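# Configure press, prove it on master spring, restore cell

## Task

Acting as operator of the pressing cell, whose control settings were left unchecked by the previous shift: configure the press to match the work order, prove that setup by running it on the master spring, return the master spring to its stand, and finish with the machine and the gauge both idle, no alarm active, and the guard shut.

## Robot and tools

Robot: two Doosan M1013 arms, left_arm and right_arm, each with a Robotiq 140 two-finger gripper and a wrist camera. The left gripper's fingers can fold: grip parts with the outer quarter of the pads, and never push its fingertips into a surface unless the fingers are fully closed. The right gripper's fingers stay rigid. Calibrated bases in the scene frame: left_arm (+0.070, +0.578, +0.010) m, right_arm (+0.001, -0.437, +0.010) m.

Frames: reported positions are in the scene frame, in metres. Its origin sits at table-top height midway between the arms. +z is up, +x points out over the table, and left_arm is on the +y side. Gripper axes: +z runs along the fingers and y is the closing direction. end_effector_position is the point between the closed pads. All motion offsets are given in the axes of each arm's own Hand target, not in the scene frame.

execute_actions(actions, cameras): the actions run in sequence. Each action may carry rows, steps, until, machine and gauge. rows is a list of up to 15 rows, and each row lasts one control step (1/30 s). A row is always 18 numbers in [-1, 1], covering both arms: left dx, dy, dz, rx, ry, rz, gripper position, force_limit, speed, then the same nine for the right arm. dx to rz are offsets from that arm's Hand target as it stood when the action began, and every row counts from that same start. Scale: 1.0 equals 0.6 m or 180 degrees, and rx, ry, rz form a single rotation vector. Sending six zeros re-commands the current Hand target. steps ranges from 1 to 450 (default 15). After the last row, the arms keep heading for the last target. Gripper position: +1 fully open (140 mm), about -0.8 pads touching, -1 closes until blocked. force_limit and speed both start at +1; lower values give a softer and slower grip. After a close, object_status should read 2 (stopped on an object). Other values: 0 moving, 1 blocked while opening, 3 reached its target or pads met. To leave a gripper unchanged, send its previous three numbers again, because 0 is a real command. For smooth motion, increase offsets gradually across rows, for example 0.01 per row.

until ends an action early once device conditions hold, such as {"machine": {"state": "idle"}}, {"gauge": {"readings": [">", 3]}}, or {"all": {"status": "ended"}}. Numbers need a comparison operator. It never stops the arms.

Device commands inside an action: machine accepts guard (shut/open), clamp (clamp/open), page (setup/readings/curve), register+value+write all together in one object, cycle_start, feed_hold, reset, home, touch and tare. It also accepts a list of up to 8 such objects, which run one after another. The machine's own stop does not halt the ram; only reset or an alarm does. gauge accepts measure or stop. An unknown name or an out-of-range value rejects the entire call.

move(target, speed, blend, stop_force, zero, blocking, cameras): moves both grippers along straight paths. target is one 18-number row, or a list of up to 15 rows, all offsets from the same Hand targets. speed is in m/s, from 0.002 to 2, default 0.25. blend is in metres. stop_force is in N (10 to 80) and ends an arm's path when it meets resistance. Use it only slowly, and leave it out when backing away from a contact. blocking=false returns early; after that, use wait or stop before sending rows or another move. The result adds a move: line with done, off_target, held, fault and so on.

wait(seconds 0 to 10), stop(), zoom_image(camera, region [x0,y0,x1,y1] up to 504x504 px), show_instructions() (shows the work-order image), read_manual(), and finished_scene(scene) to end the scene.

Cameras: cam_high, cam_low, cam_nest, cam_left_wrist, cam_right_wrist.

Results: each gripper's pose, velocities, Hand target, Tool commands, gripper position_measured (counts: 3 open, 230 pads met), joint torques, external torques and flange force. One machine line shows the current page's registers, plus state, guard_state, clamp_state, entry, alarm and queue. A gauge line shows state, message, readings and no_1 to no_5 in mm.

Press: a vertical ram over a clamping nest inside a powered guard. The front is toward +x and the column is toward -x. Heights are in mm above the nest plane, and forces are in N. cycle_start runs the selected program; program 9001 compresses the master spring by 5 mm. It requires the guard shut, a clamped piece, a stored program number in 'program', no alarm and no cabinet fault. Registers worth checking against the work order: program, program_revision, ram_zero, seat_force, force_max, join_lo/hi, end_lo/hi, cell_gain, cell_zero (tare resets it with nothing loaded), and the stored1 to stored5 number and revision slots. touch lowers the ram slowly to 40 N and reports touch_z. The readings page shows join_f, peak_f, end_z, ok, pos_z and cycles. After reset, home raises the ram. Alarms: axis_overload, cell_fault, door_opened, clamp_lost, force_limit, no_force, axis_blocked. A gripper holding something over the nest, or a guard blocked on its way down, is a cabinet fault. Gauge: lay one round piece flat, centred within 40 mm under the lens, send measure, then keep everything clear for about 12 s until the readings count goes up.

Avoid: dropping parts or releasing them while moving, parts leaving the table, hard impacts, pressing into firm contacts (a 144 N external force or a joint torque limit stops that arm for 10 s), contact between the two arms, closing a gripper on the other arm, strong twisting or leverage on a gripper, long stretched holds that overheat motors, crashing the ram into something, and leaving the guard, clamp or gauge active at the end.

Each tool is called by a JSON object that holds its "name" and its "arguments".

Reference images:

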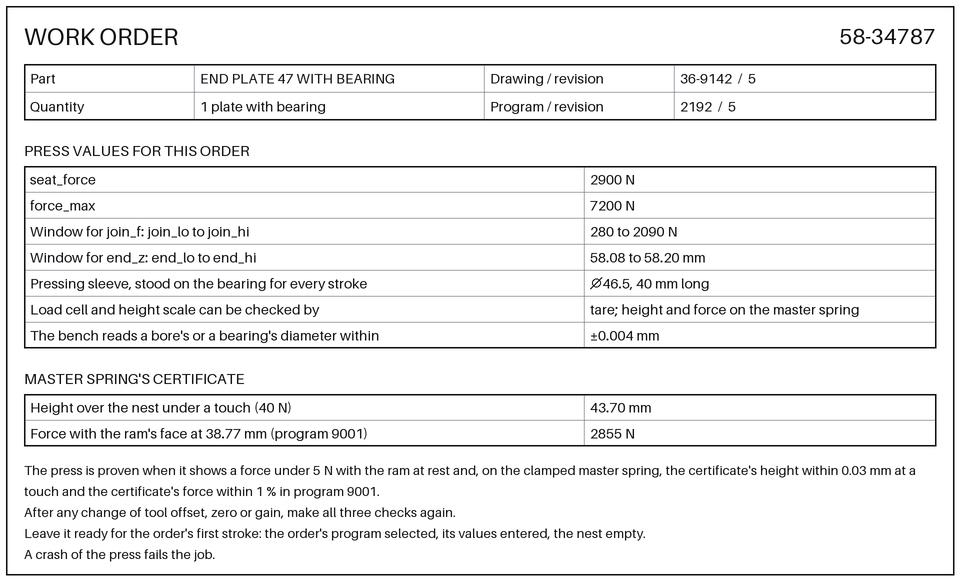

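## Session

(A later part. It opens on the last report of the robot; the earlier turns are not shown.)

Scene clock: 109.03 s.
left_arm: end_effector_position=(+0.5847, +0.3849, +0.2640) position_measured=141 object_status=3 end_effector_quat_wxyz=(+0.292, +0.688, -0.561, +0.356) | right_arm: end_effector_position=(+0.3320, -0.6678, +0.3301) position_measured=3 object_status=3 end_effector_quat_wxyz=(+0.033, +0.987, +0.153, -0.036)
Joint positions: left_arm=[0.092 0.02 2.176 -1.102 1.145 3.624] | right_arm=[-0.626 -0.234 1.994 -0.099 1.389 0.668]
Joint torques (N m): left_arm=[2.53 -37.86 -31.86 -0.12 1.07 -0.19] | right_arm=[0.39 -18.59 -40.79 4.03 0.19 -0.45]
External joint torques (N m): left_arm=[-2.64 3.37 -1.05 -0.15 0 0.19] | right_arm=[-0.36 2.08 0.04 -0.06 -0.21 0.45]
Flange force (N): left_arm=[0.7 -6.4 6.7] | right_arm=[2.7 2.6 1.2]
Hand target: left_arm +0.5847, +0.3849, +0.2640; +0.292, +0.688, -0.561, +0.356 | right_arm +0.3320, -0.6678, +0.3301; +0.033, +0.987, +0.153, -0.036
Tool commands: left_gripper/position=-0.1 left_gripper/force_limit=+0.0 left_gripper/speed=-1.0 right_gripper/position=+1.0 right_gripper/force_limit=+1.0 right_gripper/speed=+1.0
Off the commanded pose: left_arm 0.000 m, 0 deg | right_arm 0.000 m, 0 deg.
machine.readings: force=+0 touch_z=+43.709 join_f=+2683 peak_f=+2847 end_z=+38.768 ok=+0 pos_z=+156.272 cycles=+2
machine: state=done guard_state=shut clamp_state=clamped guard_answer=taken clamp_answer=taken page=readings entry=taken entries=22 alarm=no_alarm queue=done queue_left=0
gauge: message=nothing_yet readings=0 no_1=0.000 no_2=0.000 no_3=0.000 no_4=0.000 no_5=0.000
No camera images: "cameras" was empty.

{"name": "execute_actions", "arguments": {"actions": [{"machine":[{"register":"program","value":2192,"write":true},{"guard":"open"},{"clamp":"open"},{"page":"setup"}],"steps":200,"until":{"machine":{"queue":["!=","running"]}}},{"steps":15}], "cameras": ["cam_nest"]}}

{"name": "move", "arguments": {"target": [[0.2092,0.1028,0.4463,0,0,0,-0.1,0,-1,0,0,0,0,0,0,1,1,1],[0.2092,0.1028,0.5797,0,0,0,-0.1,0,-1,0,0,0,0,0,0,1,1,1]], "speed": [0.2,0.06], "cameras": ["cam_nest","cam_left_wrist","cam_low"]}}

Scene clock: 114.67 s.
left_arm: end_effector_position=(+0.5847, +0.3849, +0.2640) position_measured=141 object_status=3 end_effector_quat_wxyz=(+0.292, +0.688, -0.561, +0.356) | right_arm: end_effector_position=(+0.3320, -0.6678, +0.3301) position_measured=3 object_status=3 end_effector_quat_wxyz=(+0.033, +0.987, +0.153, -0.036)
Joint positions: left_arm=[0.092 0.02 2.176 -1.102 1.145 3.624] | right_arm=[-0.626 -0.234 1.994 -0.099 1.389 0.668]
Joint torques (N m): left_arm=[2.84 -37.18 -31.99 -0.1 1.13 -0.2] | right_arm=[0.25 -18.49 -40.75 3.99 0.17 -0.45]
External joint torques (N m): left_arm=[-2.96 2.67 -1.05 -0.17 -0.06 0.2] | right_arm=[-0.25 1.74 -0.04 -0.02 -0.19 0.46]
External joint torques at the end of the 1st action: left_arm=[-2.68 3.38 -1.07 -0.18 -0.03 0.18] | right_arm=[-0.59 1.89 -0.03 0 -0.21 0.44]
Flange force (N): left_arm=[1.7 -5.2 6.9] | right_arm=[2.6 2.0 0.9]
Flange force at the end of the 1st action (N): left_arm=[0.8 -6.4 6.9] | right_arm=[2.1 2.8 1.0]
Hand target: left_arm +0.5847, +0.3849, +0.2640; +0.292, +0.688, -0.561, +0.356 | right_arm +0.3320, -0.6678, +0.3301; +0.033, +0.987, +0.153, -0.036
Tool commands: left_gripper/position=-0.1 left_gripper/force_limit=+0.0 left_gripper/speed=-1.0 right_gripper/position=+1.0 right_gripper/force_limit=+1.0 right_gripper/speed=+1.0
Off the commanded pose: left_arm 0.000 m, 0 deg | right_arm 0.000 m, 0 deg.
machine.setup: program=+2192 ram_zero=+163.728 seat_force=+2900 force_max=+7200 join_lo=+280 join_hi=+2090 end_lo=+58.080 end_hi=+58.200 cell_gain=+0.473 cell_zero=-99 program_revision=+5 program_top=+58.200 stored1_number=+2192 stored1_revision=+5 stored2_number=+4839 stored2_revision=+2 stored3_number=+3239 stored3_revision=+6 stored4_number=+6660 stored4_revision=+3 stored5_number=+9001 stored5_revision=+1
machine: state=idle guard_state=open clamp_state=open guard_answer=taken clamp_answer=taken page=setup entry=taken entries=23 alarm=no_alarm queue=done queue_left=0
gauge: message=nothing_yet readings=0 no_1=0.000 no_2=0.000 no_3=0.000 no_4=0.000 no_5=0.000
Images, in order (width x height): cam_nest 672x504.

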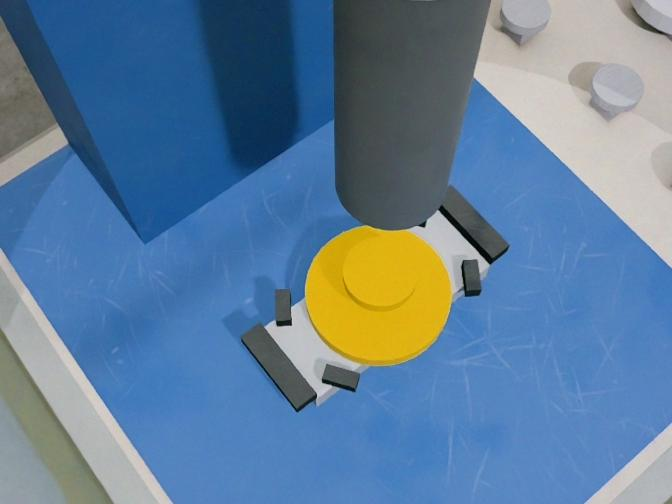

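Scene clock: 117.87 s.
left_arm: end_effector_position=(+0.5954, +0.0230, +0.1668) position_measured=141 object_status=3 end_effector_quat_wxyz=(+0.292, +0.688, -0.561, +0.356) | right_arm: end_effector_position=(+0.3320, -0.6678, +0.3301) position_measured=3 object_status=3 end_effector_quat_wxyz=(+0.033, +0.987, +0.153, -0.036)
Joint positions: left_arm=[-0.603 0.268 2.107 -1.621 0.599 3.699] | right_arm=[-0.626 -0.234 1.994 -0.099 1.389 0.668]
Joint torques (N m): left_arm=[2.45 -59.41 -27.55 -1.05 1.24 -0.21] | right_arm=[0.32 -18.71 -40.75 3.99 0.19 -0.48]
External joint torques (N m): left_arm=[-2.22 3.25 -0.78 -0.19 -0.01 0.2] | right_arm=[-0.29 2.11 0 -0.03 -0.21 0.48]
Flange force (N): left_arm=[-0.4 -0.8 8.4] | right_arm=[3.0 2.5 1.1]
Hand target: left_arm +0.5954, +0.0230, +0.1668; +0.292, +0.688, -0.561, +0.356 | right_arm +0.3320, -0.6678, +0.3301; +0.033, +0.987, +0.153, -0.036
Off the commanded pose: left_arm 0.000 m, 0 deg | right_arm 0.000 m, 0 deg.
machine.setup: program=+2192 ram_zero=+163.728 seat_force=+2900 force_max=+7200 join_lo=+280 join_hi=+2090 end_lo=+58.080 end_hi=+58.200 cell_gain=+0.473 cell_zero=-99 program_revision=+5 program_top=+58.200 stored1_number=+2192 stored1_revision=+5 stored2_number=+4839 stored2_revision=+2 stored3_number=+3239 stored3_revision=+6 stored4_number=+6660 stored4_revision=+3 stored5_number=+9001 stored5_revision=+1
machine: state=idle guard_state=open clamp_state=open guard_answer=taken clamp_answer=taken page=setup entry=taken entries=23 alarm=no_alarm queue=done queue_left=0
gauge: message=nothing_yet readings=0 no_1=0.000 no_2=0.000 no_3=0.000 no_4=0.000 no_5=0.000
move: done
camera_calibration:
cam_left_wrist: T_world_to_cam=[[-0.980239, -0.197816, 0.0000371583, 0.597727], [-0.161565, 0.800496, -0.577151, 0.174088], [0.11414, -0.565752, -0.816638, 0.223687], [0, 0, 0, 1]] pos_world=[0.58851, 0.105435, 0.283124]
Images, in order (width x height): cam_low 672x504, cam_nest 672x504, cam_left_wrist 672x504.

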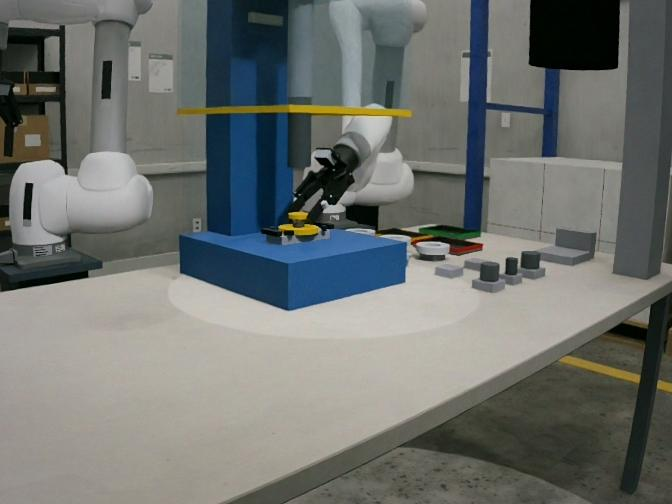

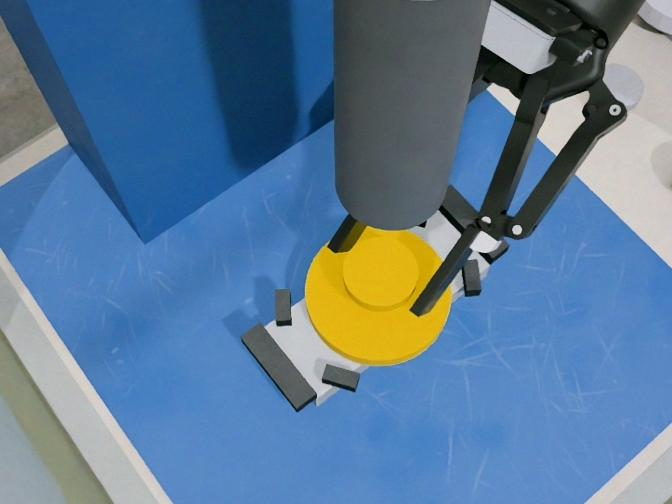

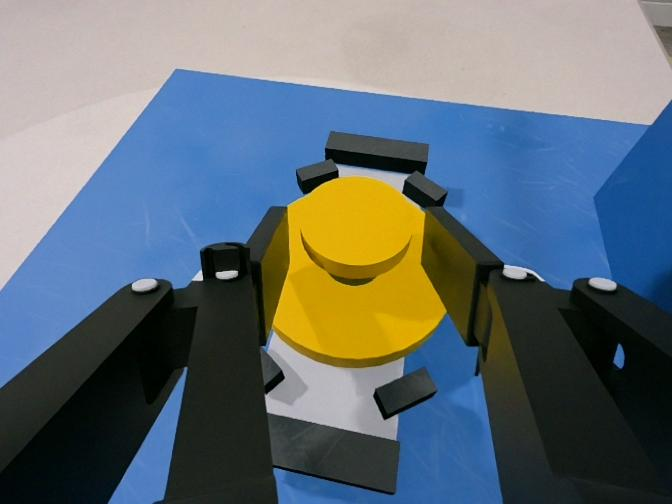

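{"name": "execute_actions", "arguments": {"actions": [{"rows":[[0,0,0,0,0,0,-1,0,-0.9,0,0,0,0,0,0,1,1,1]],"steps":60}], "cameras": ["cam_nest"]}}

{"name": "move", "arguments": {"target": [[0.0614,0,-0.043,0,0,0,-1,0,-0.9,0,0,0,0,0,0,1,1,1],[-0.0978,-0.1065,-0.3142,0.06,0,-0.042,-1,0,-0.9,0,0,0,0,0,0,1,1,1],[-0.4428,-0.4875,-0.4962,0.1524,0,-0.1068,-1,0,-0.9,0,0,0,0,0,0,1,1,1]], "speed": [0.08,0.2,0.2], "blend": [0.01,0.03,0], "cameras": ["cam_high","cam_left_wrist","cam_low"]}}

{"name": "zoom_image", "arguments": {"camera": "cam_low", "region": [430, 185, 530, 285]}}

{"name": "zoom_image", "arguments": {"camera": "cam_high", "region": [470, 220, 570, 310]}}

Scene clock: 120.73 s.
left_arm: end_effector_position=(+0.5954, +0.0230, +0.1668) position_measured=162 object_status=2 end_effector_quat_wxyz=(+0.292, +0.688, -0.561, +0.356) | right_arm: end_effector_position=(+0.3320, -0.6678, +0.3301) position_measured=3 object_status=3 end_effector_quat_wxyz=(+0.033, +0.987, +0.153, -0.036)
Joint positions: left_arm=[-0.603 0.268 2.107 -1.621 0.599 3.699] | right_arm=[-0.626 -0.234 1.994 -0.099 1.389 0.668]
Joint torques (N m): left_arm=[-2.08 -53.29 -25.22 -0.48 1.51 -0.18] | right_arm=[0.42 -18.69 -40.65 3.96 0.21 -0.46]
External joint torques (N m): left_arm=[2.24 -2.87 -3.16 -0.77 -0.28 0.17] | right_arm=[-0.49 2.35 -0.1 0.01 -0.24 0.47]
Flange force (N): left_arm=[2.0 -2.9 -2.5] | right_arm=[2.9 3.2 1.1]
Hand target: left_arm +0.5954, +0.0230, +0.1668; +0.292, +0.688, -0.561, +0.356 | right_arm +0.3320, -0.6678, +0.3301; +0.033, +0.987, +0.153, -0.036
Off the commanded pose: left_arm 0.000 m, 0 deg | right_arm 0.000 m, 0 deg.
machine.setup: program=+2192 ram_zero=+163.728 seat_force=+2900 force_max=+7200 join_lo=+280 join_hi=+2090 end_lo=+58.080 end_hi=+58.200 cell_gain=+0.473 cell_zero=-99 program_revision=+5 program_top=+58.200 stored1_number=+2192 stored1_revision=+5 stored2_number=+4839 stored2_revision=+2 stored3_number=+3239 stored3_revision=+6 stored4_number=+6660 stored4_revision=+3 stored5_number=+9001 stored5_revision=+1
machine: state=idle guard_state=open clamp_state=open guard_answer=taken clamp_answer=taken page=setup entry=taken entries=23 alarm=no_alarm queue=done queue_left=0
gauge: message=nothing_yet readings=0 no_1=0.000 no_2=0.000 no_3=0.000 no_4=0.000 no_5=0.000
Images, in order (width x height): cam_nest 672x504.

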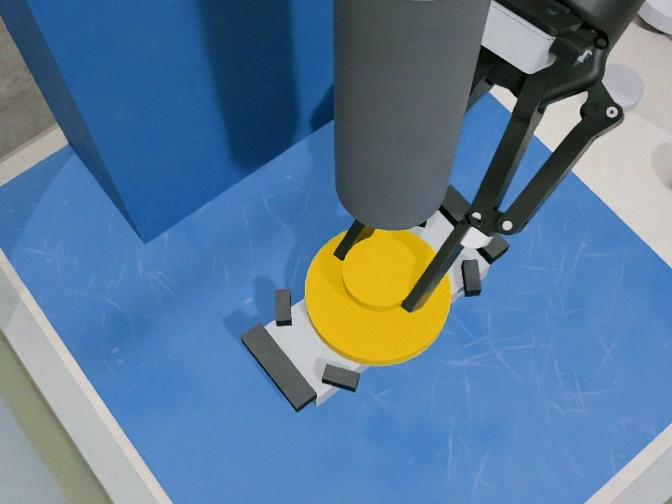

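Scene clock: 124.23 s.
left_arm: end_effector_position=(+0.8026, +0.4698, +0.1201) position_measured=162 object_status=2 end_effector_quat_wxyz=(+0.176, +0.820, -0.339, +0.425) | right_arm: end_effector_position=(+0.3320, -0.6678, +0.3301) position_measured=3 object_status=3 end_effector_quat_wxyz=(+0.033, +0.987, +0.153, -0.036)
Joint positions: left_arm=[0.099 0.327 2.145 -1.654 0.682 3.853] | right_arm=[-0.626 -0.234 1.994 -0.099 1.389 0.668]
Joint torques (N m): left_arm=[2.57 -67.43 -27.99 -2.3 3.17 -0.2] | right_arm=[0.45 -18.66 -40.67 4.02 0.19 -0.47]
External joint torques (N m): left_arm=[-2.67 9.06 3.19 0.95 -1.65 0.2] | right_arm=[-0.34 1.77 -0.21 -0.04 -0.22 0.47]
Flange force (N): left_arm=[-6.6 -1.1 13.6] | right_arm=[2.6 2.4 0.7]
Hand target: left_arm +0.8026, +0.4699, +0.1200; +0.176, +0.820, -0.339, +0.425 | right_arm +0.3320, -0.6678, +0.3301; +0.033, +0.987, +0.153, -0.036
Off the commanded pose: left_arm 0.000 m, 0 deg | right_arm 0.000 m, 0 deg.
machine.setup: program=+2192 ram_zero=+163.728 seat_force=+2900 force_max=+7200 join_lo=+280 join_hi=+2090 end_lo=+58.080 end_hi=+58.200 cell_gain=+0.473 cell_zero=-99 program_revision=+5 program_top=+58.200 stored1_number=+2192 stored1_revision=+5 stored2_number=+4839 stored2_revision=+2 stored3_number=+3239 stored3_revision=+6 stored4_number=+6660 stored4_revision=+3 stored5_number=+9001 stored5_revision=+1
machine: state=idle guard_state=open clamp_state=open guard_answer=taken clamp_answer=taken page=setup entry=taken entries=23 alarm=no_alarm queue=done queue_left=0
gauge: message=nothing_yet readings=0 no_1=0.000 no_2=0.000 no_3=0.000 no_4=0.000 no_5=0.000
move: done
camera_calibration:
cam_left_wrist: T_world_to_cam=[[-0.708259, -0.705951, -0.001205, 0.909784], [-0.576373, 0.579241, -0.576433, 0.25978], [0.407631, -0.407569, -0.817144, 0.104859], [0, 0, 0, 1]] pos_world=[0.75135, 0.534526, 0.236527]
Images, in order (width x height): cam_high 672x504, cam_low 672x504, cam_left_wrist 672x504.

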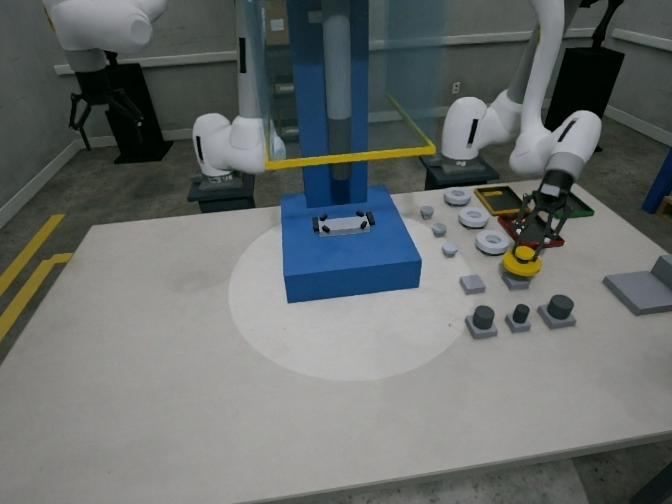

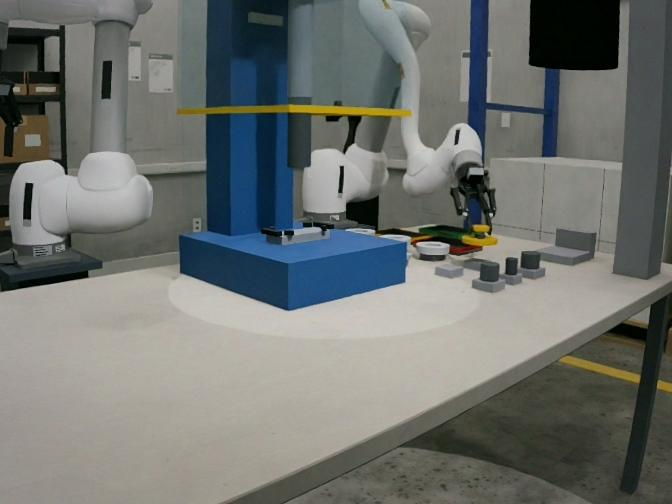

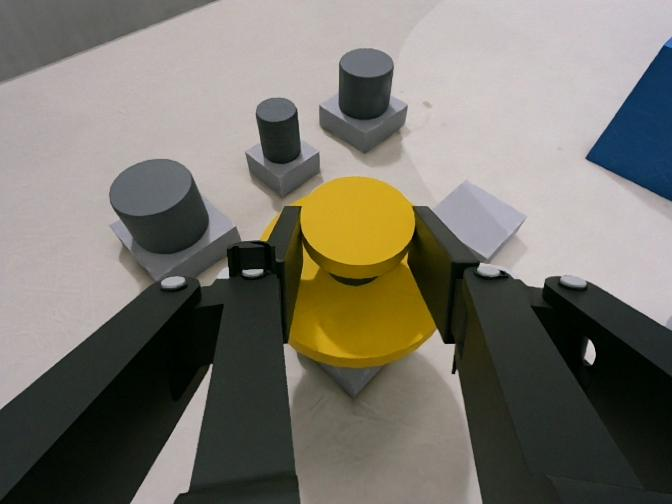

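Scaled by 5.040.

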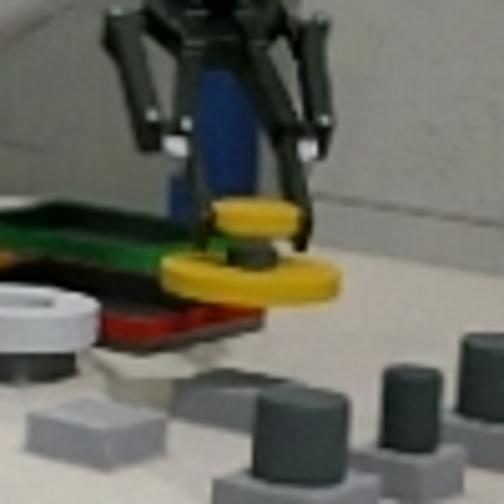

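Scaled by 5.040.

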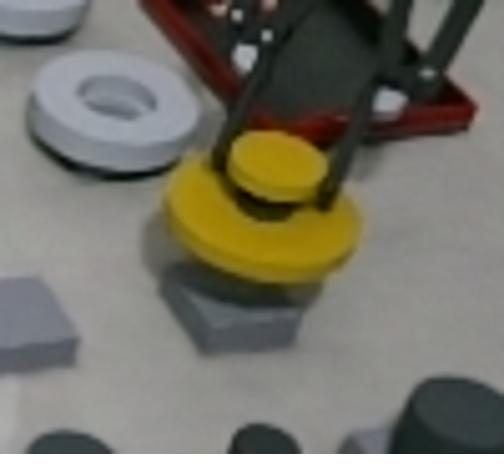

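{"name": "move", "arguments": {"target": [-0.053,-0.0004,0.04,0,0,0,-1,0,-0.9,0,0,0,0,0,0,1,1,1], "speed": 0.06, "cameras": []}}

{"name": "move", "arguments": {"target": [-0.0246,0,0.0172,0,0,0,-1,0,-0.9,0,0,0,0,0,0,1,1,1], "speed": 0.006, "stop_force": 12, "cameras": ["cam_low","cam_high"]}}

{"name": "zoom_image", "arguments": {"camera": "cam_high", "region": [470, 220, 570, 310]}}

Scene clock: 125.47 s.
left_arm: end_effector_position=(+0.8037, +0.4691, +0.0803) position_measured=162 object_status=2 end_effector_quat_wxyz=(+0.176, +0.820, -0.339, +0.425) | right_arm: end_effector_position=(+0.3320, -0.6678, +0.3301) position_measured=3 object_status=3 end_effector_quat_wxyz=(+0.033, +0.987, +0.153, -0.036)
Joint positions: left_arm=[0.098 0.39 2.161 -1.751 0.692 3.977] | right_arm=[-0.626 -0.234 1.994 -0.099 1.389 0.668]
Joint torques (N m): left_arm=[2.56 -70.78 -24.79 -2.28 3.37 -0.23] | right_arm=[0.22 -18.84 -40.73 3.96 0.17 -0.46]
External joint torques (N m): left_arm=[-2.33 8.94 2.85 0.85 -1.65 0.23] | right_arm=[-0.08 1.99 -0.12 0.01 -0.2 0.46]
Flange force (N): left_arm=[-7.4 -1.2 13.1] | right_arm=[3.3 2.2 0.8]
Hand target: left_arm +0.8037, +0.4691, +0.0802; +0.176, +0.820, -0.339, +0.425 | right_arm +0.3320, -0.6678, +0.3301; +0.033, +0.987, +0.153, -0.036
Off the commanded pose: left_arm 0.000 m, 0 deg | right_arm 0.000 m, 0 deg.
machine.setup: program=+2192 ram_zero=+163.728 seat_force=+2900 force_max=+7200 join_lo=+280 join_hi=+2090 end_lo=+58.080 end_hi=+58.200 cell_gain=+0.473 cell_zero=-99 program_revision=+5 program_top=+58.200 stored1_number=+2192 stored1_revision=+5 stored2_number=+4839 stored2_revision=+2 stored3_number=+3239 stored3_revision=+6 stored4_number=+6660 stored4_revision=+3 stored5_number=+9001 stored5_revision=+1
machine: state=idle guard_state=open clamp_state=open guard_answer=taken clamp_answer=taken page=setup entry=taken entries=23 alarm=no_alarm queue=done queue_left=0
gauge: message=nothing_yet readings=0 no_1=0.000 no_2=0.000 no_3=0.000 no_4=0.000 no_5=0.000
move: done
No camera images: "cameras" was empty.

Scene clock: 128.03 s.
left_arm: end_effector_position=(+0.8037, +0.4690, +0.0685) position_measured=162 object_status=2 end_effector_quat_wxyz=(+0.177, +0.820, -0.339, +0.426) | right_arm: end_effector_position=(+0.3320, -0.6678, +0.3301) position_measured=3 object_status=3 end_effector_quat_wxyz=(+0.033, +0.987, +0.153, -0.036)
Joint positions: left_arm=[0.098 0.409 2.165 -1.78 0.697 4.013] | right_arm=[-0.626 -0.234 1.994 -0.099 1.389 0.668]
Joint torques (N m): left_arm=[-0.88 -56.42 -16.85 -0.28 -0.44 -0.15] | right_arm=[0.09 -18.93 -40.82 3.99 0.2 -0.47]
External joint torques (N m): left_arm=[0.89 -6.44 -4.44 -1.19 2.22 0.15] | right_arm=[-0.03 2.11 -0.01 -0.02 -0.22 0.47]
Flange force (N): left_arm=[5.8 -0.9 -5.6] | right_arm=[3.4 2.2 1.0]
Hand target: left_arm +0.8037, +0.4691, +0.0685; +0.177, +0.820, -0.339, +0.425 (not the last commanded pose) | right_arm +0.3320, -0.6678, +0.3301; +0.033, +0.987, +0.153, -0.036
Off the commanded pose: left_arm 0.006 m, 0 deg | right_arm 0.000 m, 0 deg.
machine.setup: program=+2192 ram_zero=+163.728 seat_force=+2900 force_max=+7200 join_lo=+280 join_hi=+2090 end_lo=+58.080 end_hi=+58.200 cell_gain=+0.473 cell_zero=-99 program_revision=+5 program_top=+58.200 stored1_number=+2192 stored1_revision=+5 stored2_number=+4839 stored2_revision=+2 stored3_number=+3239 stored3_revision=+6 stored4_number=+6660 stored4_revision=+3 stored5_number=+9001 stored5_revision=+1
machine: state=idle guard_state=open clamp_state=open guard_answer=taken clamp_answer=taken page=setup entry=taken entries=23 alarm=no_alarm queue=done queue_left=0
gauge: message=nothing_yet readings=0 no_1=0.000 no_2=0.000 no_3=0.000 no_4=0.000 no_5=0.000
move: contact (left_arm)
Images, in order (width x height): cam_high 672x504, cam_low 672x504.

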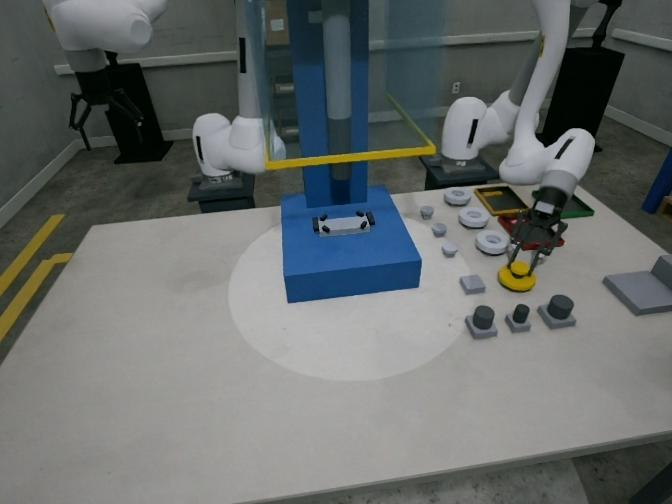

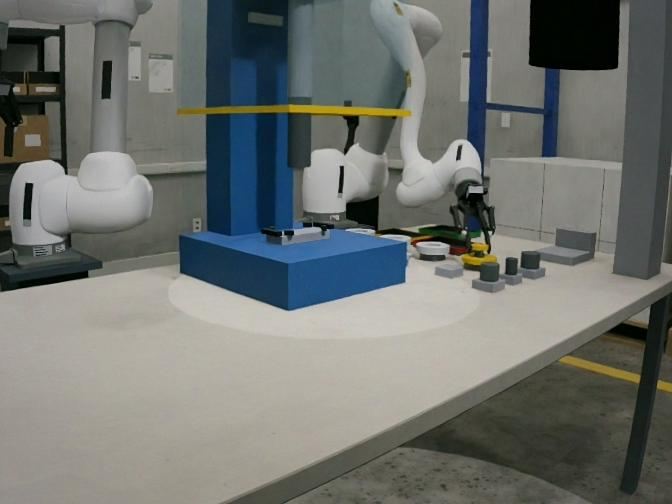

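Scaled by 5.040.

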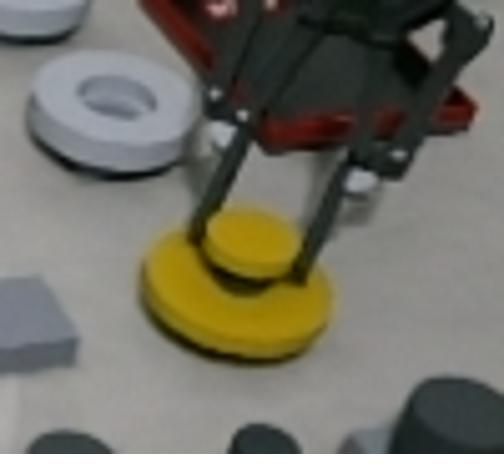

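{"name": "execute_actions", "arguments": {"actions": [{"rows":[[0,0,0,0,0,0,-0.1,0,-1,0,0,0,0,0,0,1,1,1]],"steps":45,"machine":{"guard":"shut"}}], "cameras": []}}

{"name": "move", "arguments": {"target": [[0,0,-0.1333,0,0,0,-0.1,0,-1,0,0,0,0,0,0,1,1,1],[0.1,0,-0.25,0,0,0,-0.1,0,-1,0,0,0,0,0,0,1,1,1]], "speed": [0.08,0.2], "cameras": ["cam_high","cam_low"]}}

{"name": "zoom_image", "arguments": {"camera": "cam_high", "region": [470, 220, 570, 310]}}

Scene clock: 130.17 s.
left_arm: end_effector_position=(+0.8037, +0.4691, +0.0685) position_measured=141 object_status=3 end_effector_quat_wxyz=(+0.177, +0.820, -0.339, +0.425) | right_arm: end_effector_position=(+0.3320, -0.6678, +0.3301) position_measured=3 object_status=3 end_effector_quat_wxyz=(+0.033, +0.987, +0.153, -0.036)
Joint positions: left_arm=[0.098 0.409 2.165 -1.78 0.696 4.013] | right_arm=[-0.626 -0.234 1.994 -0.099 1.389 0.668]
Joint torques (N m): left_arm=[2.6 -66.44 -20.3 -1.32 1.81 -0.19] | right_arm=[0.58 -18.82 -40.95 3.97 0.18 -0.46]
External joint torques (N m): left_arm=[-2.76 3.68 -0.72 -0.14 -0.02 0.19] | right_arm=[-0.63 2.26 0.17 -0.01 -0.21 0.47]
Flange force (N): left_arm=[-1.5 -0.5 9.6] | right_arm=[2.3 3.0 1.5]
Hand target: left_arm +0.8037, +0.4691, +0.0685; +0.177, +0.820, -0.339, +0.425 | right_arm +0.3320, -0.6678, +0.3301; +0.033, +0.987, +0.153, -0.036
Off the commanded pose: left_arm 0.000 m, 0 deg | right_arm 0.000 m, 0 deg.
machine.setup: program=+2192 ram_zero=+163.728 seat_force=+2900 force_max=+7200 join_lo=+280 join_hi=+2090 end_lo=+58.080 end_hi=+58.200 cell_gain=+0.473 cell_zero=-99 program_revision=+5 program_top=+58.200 stored1_number=+2192 stored1_revision=+5 stored2_number=+4839 stored2_revision=+2 stored3_number=+3239 stored3_revision=+6 stored4_number=+6660 stored4_revision=+3 stored5_number=+9001 stored5_revision=+1
machine: state=idle guard_state=shut clamp_state=open guard_answer=taken clamp_answer=taken page=setup entry=taken entries=23 alarm=no_alarm queue=running queue_left=0
gauge: message=nothing_yet readings=0 no_1=0.000 no_2=0.000 no_3=0.000 no_4=0.000 no_5=0.000
No camera images: "cameras" was empty.

Scene clock: 132.03 s.
left_arm: end_effector_position=(+0.7415, +0.5314, +0.2038) position_measured=141 object_status=3 end_effector_quat_wxyz=(+0.177, +0.820, -0.339, +0.425) | right_arm: end_effector_position=(+0.3320, -0.6678, +0.3301) position_measured=3 object_status=3 end_effector_quat_wxyz=(+0.033, +0.987, +0.153, -0.036)
Joint positions: left_arm=[0.234 0.147 2.173 -1.391 0.782 3.633] | right_arm=[-0.626 -0.234 1.994 -0.099 1.389 0.668]
Joint torques (N m): left_arm=[2.46 -48.2 -29 -0.69 1.09 -0.14] | right_arm=[0.32 -18.71 -40.76 3.99 0.17 -0.44]
External joint torques (N m): left_arm=[-2.78 3.42 -0.92 -0.2 0.01 0.14] | right_arm=[-0.11 1.77 -0.03 -0.01 -0.19 0.45]
Flange force (N): left_arm=[0.7 -2.6 9.1] | right_arm=[2.9 1.9 0.8]
Hand target: left_arm +0.7415, +0.5314, +0.2039; +0.177, +0.820, -0.339, +0.425 | right_arm +0.3320, -0.6678, +0.3301; +0.033, +0.987, +0.153, -0.036
Off the commanded pose: left_arm 0.000 m, 0 deg | right_arm 0.000 m, 0 deg.
machine.setup: program=+2192 ram_zero=+163.728 seat_force=+2900 force_max=+7200 join_lo=+280 join_hi=+2090 end_lo=+58.080 end_hi=+58.200 cell_gain=+0.473 cell_zero=-99 program_revision=+5 program_top=+58.200 stored1_number=+2192 stored1_revision=+5 stored2_number=+4839 stored2_revision=+2 stored3_number=+3239 stored3_revision=+6 stored4_number=+6660 stored4_revision=+3 stored5_number=+9001 stored5_revision=+1
machine: state=idle guard_state=shut clamp_state=open guard_answer=taken clamp_answer=taken page=setup entry=taken entries=23 alarm=no_alarm queue=done queue_left=0
gauge: message=nothing_yet readings=0 no_1=0.000 no_2=0.000 no_3=0.000 no_4=0.000 no_5=0.000
move: done
Images, in order (width x height): cam_high 672x504, cam_low 672x504.

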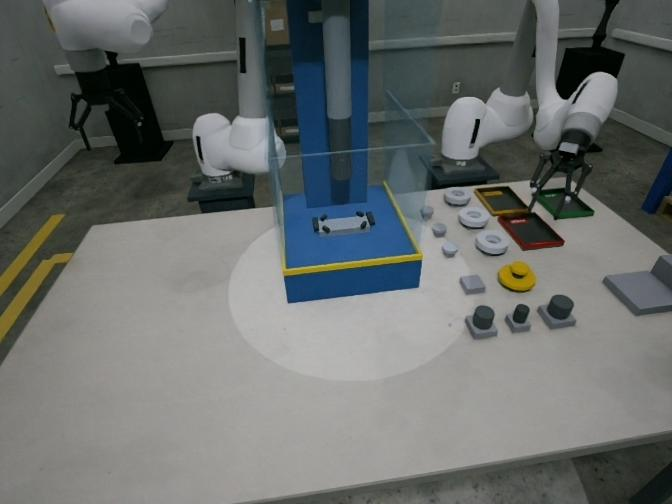

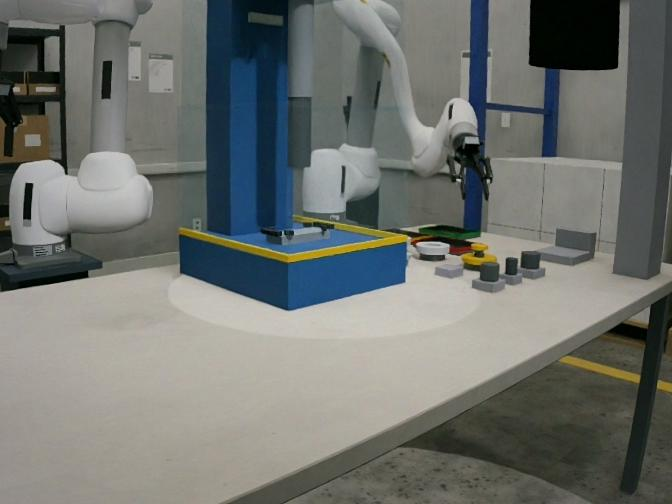

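Scaled by 5.040.

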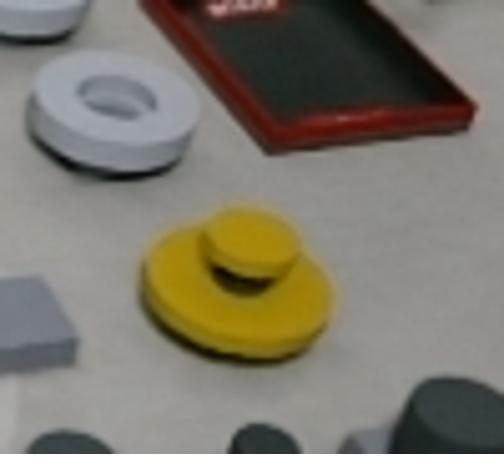

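{"name": "finished_scene", "arguments": {"scene": 2}}

The scene is finished: the task was done.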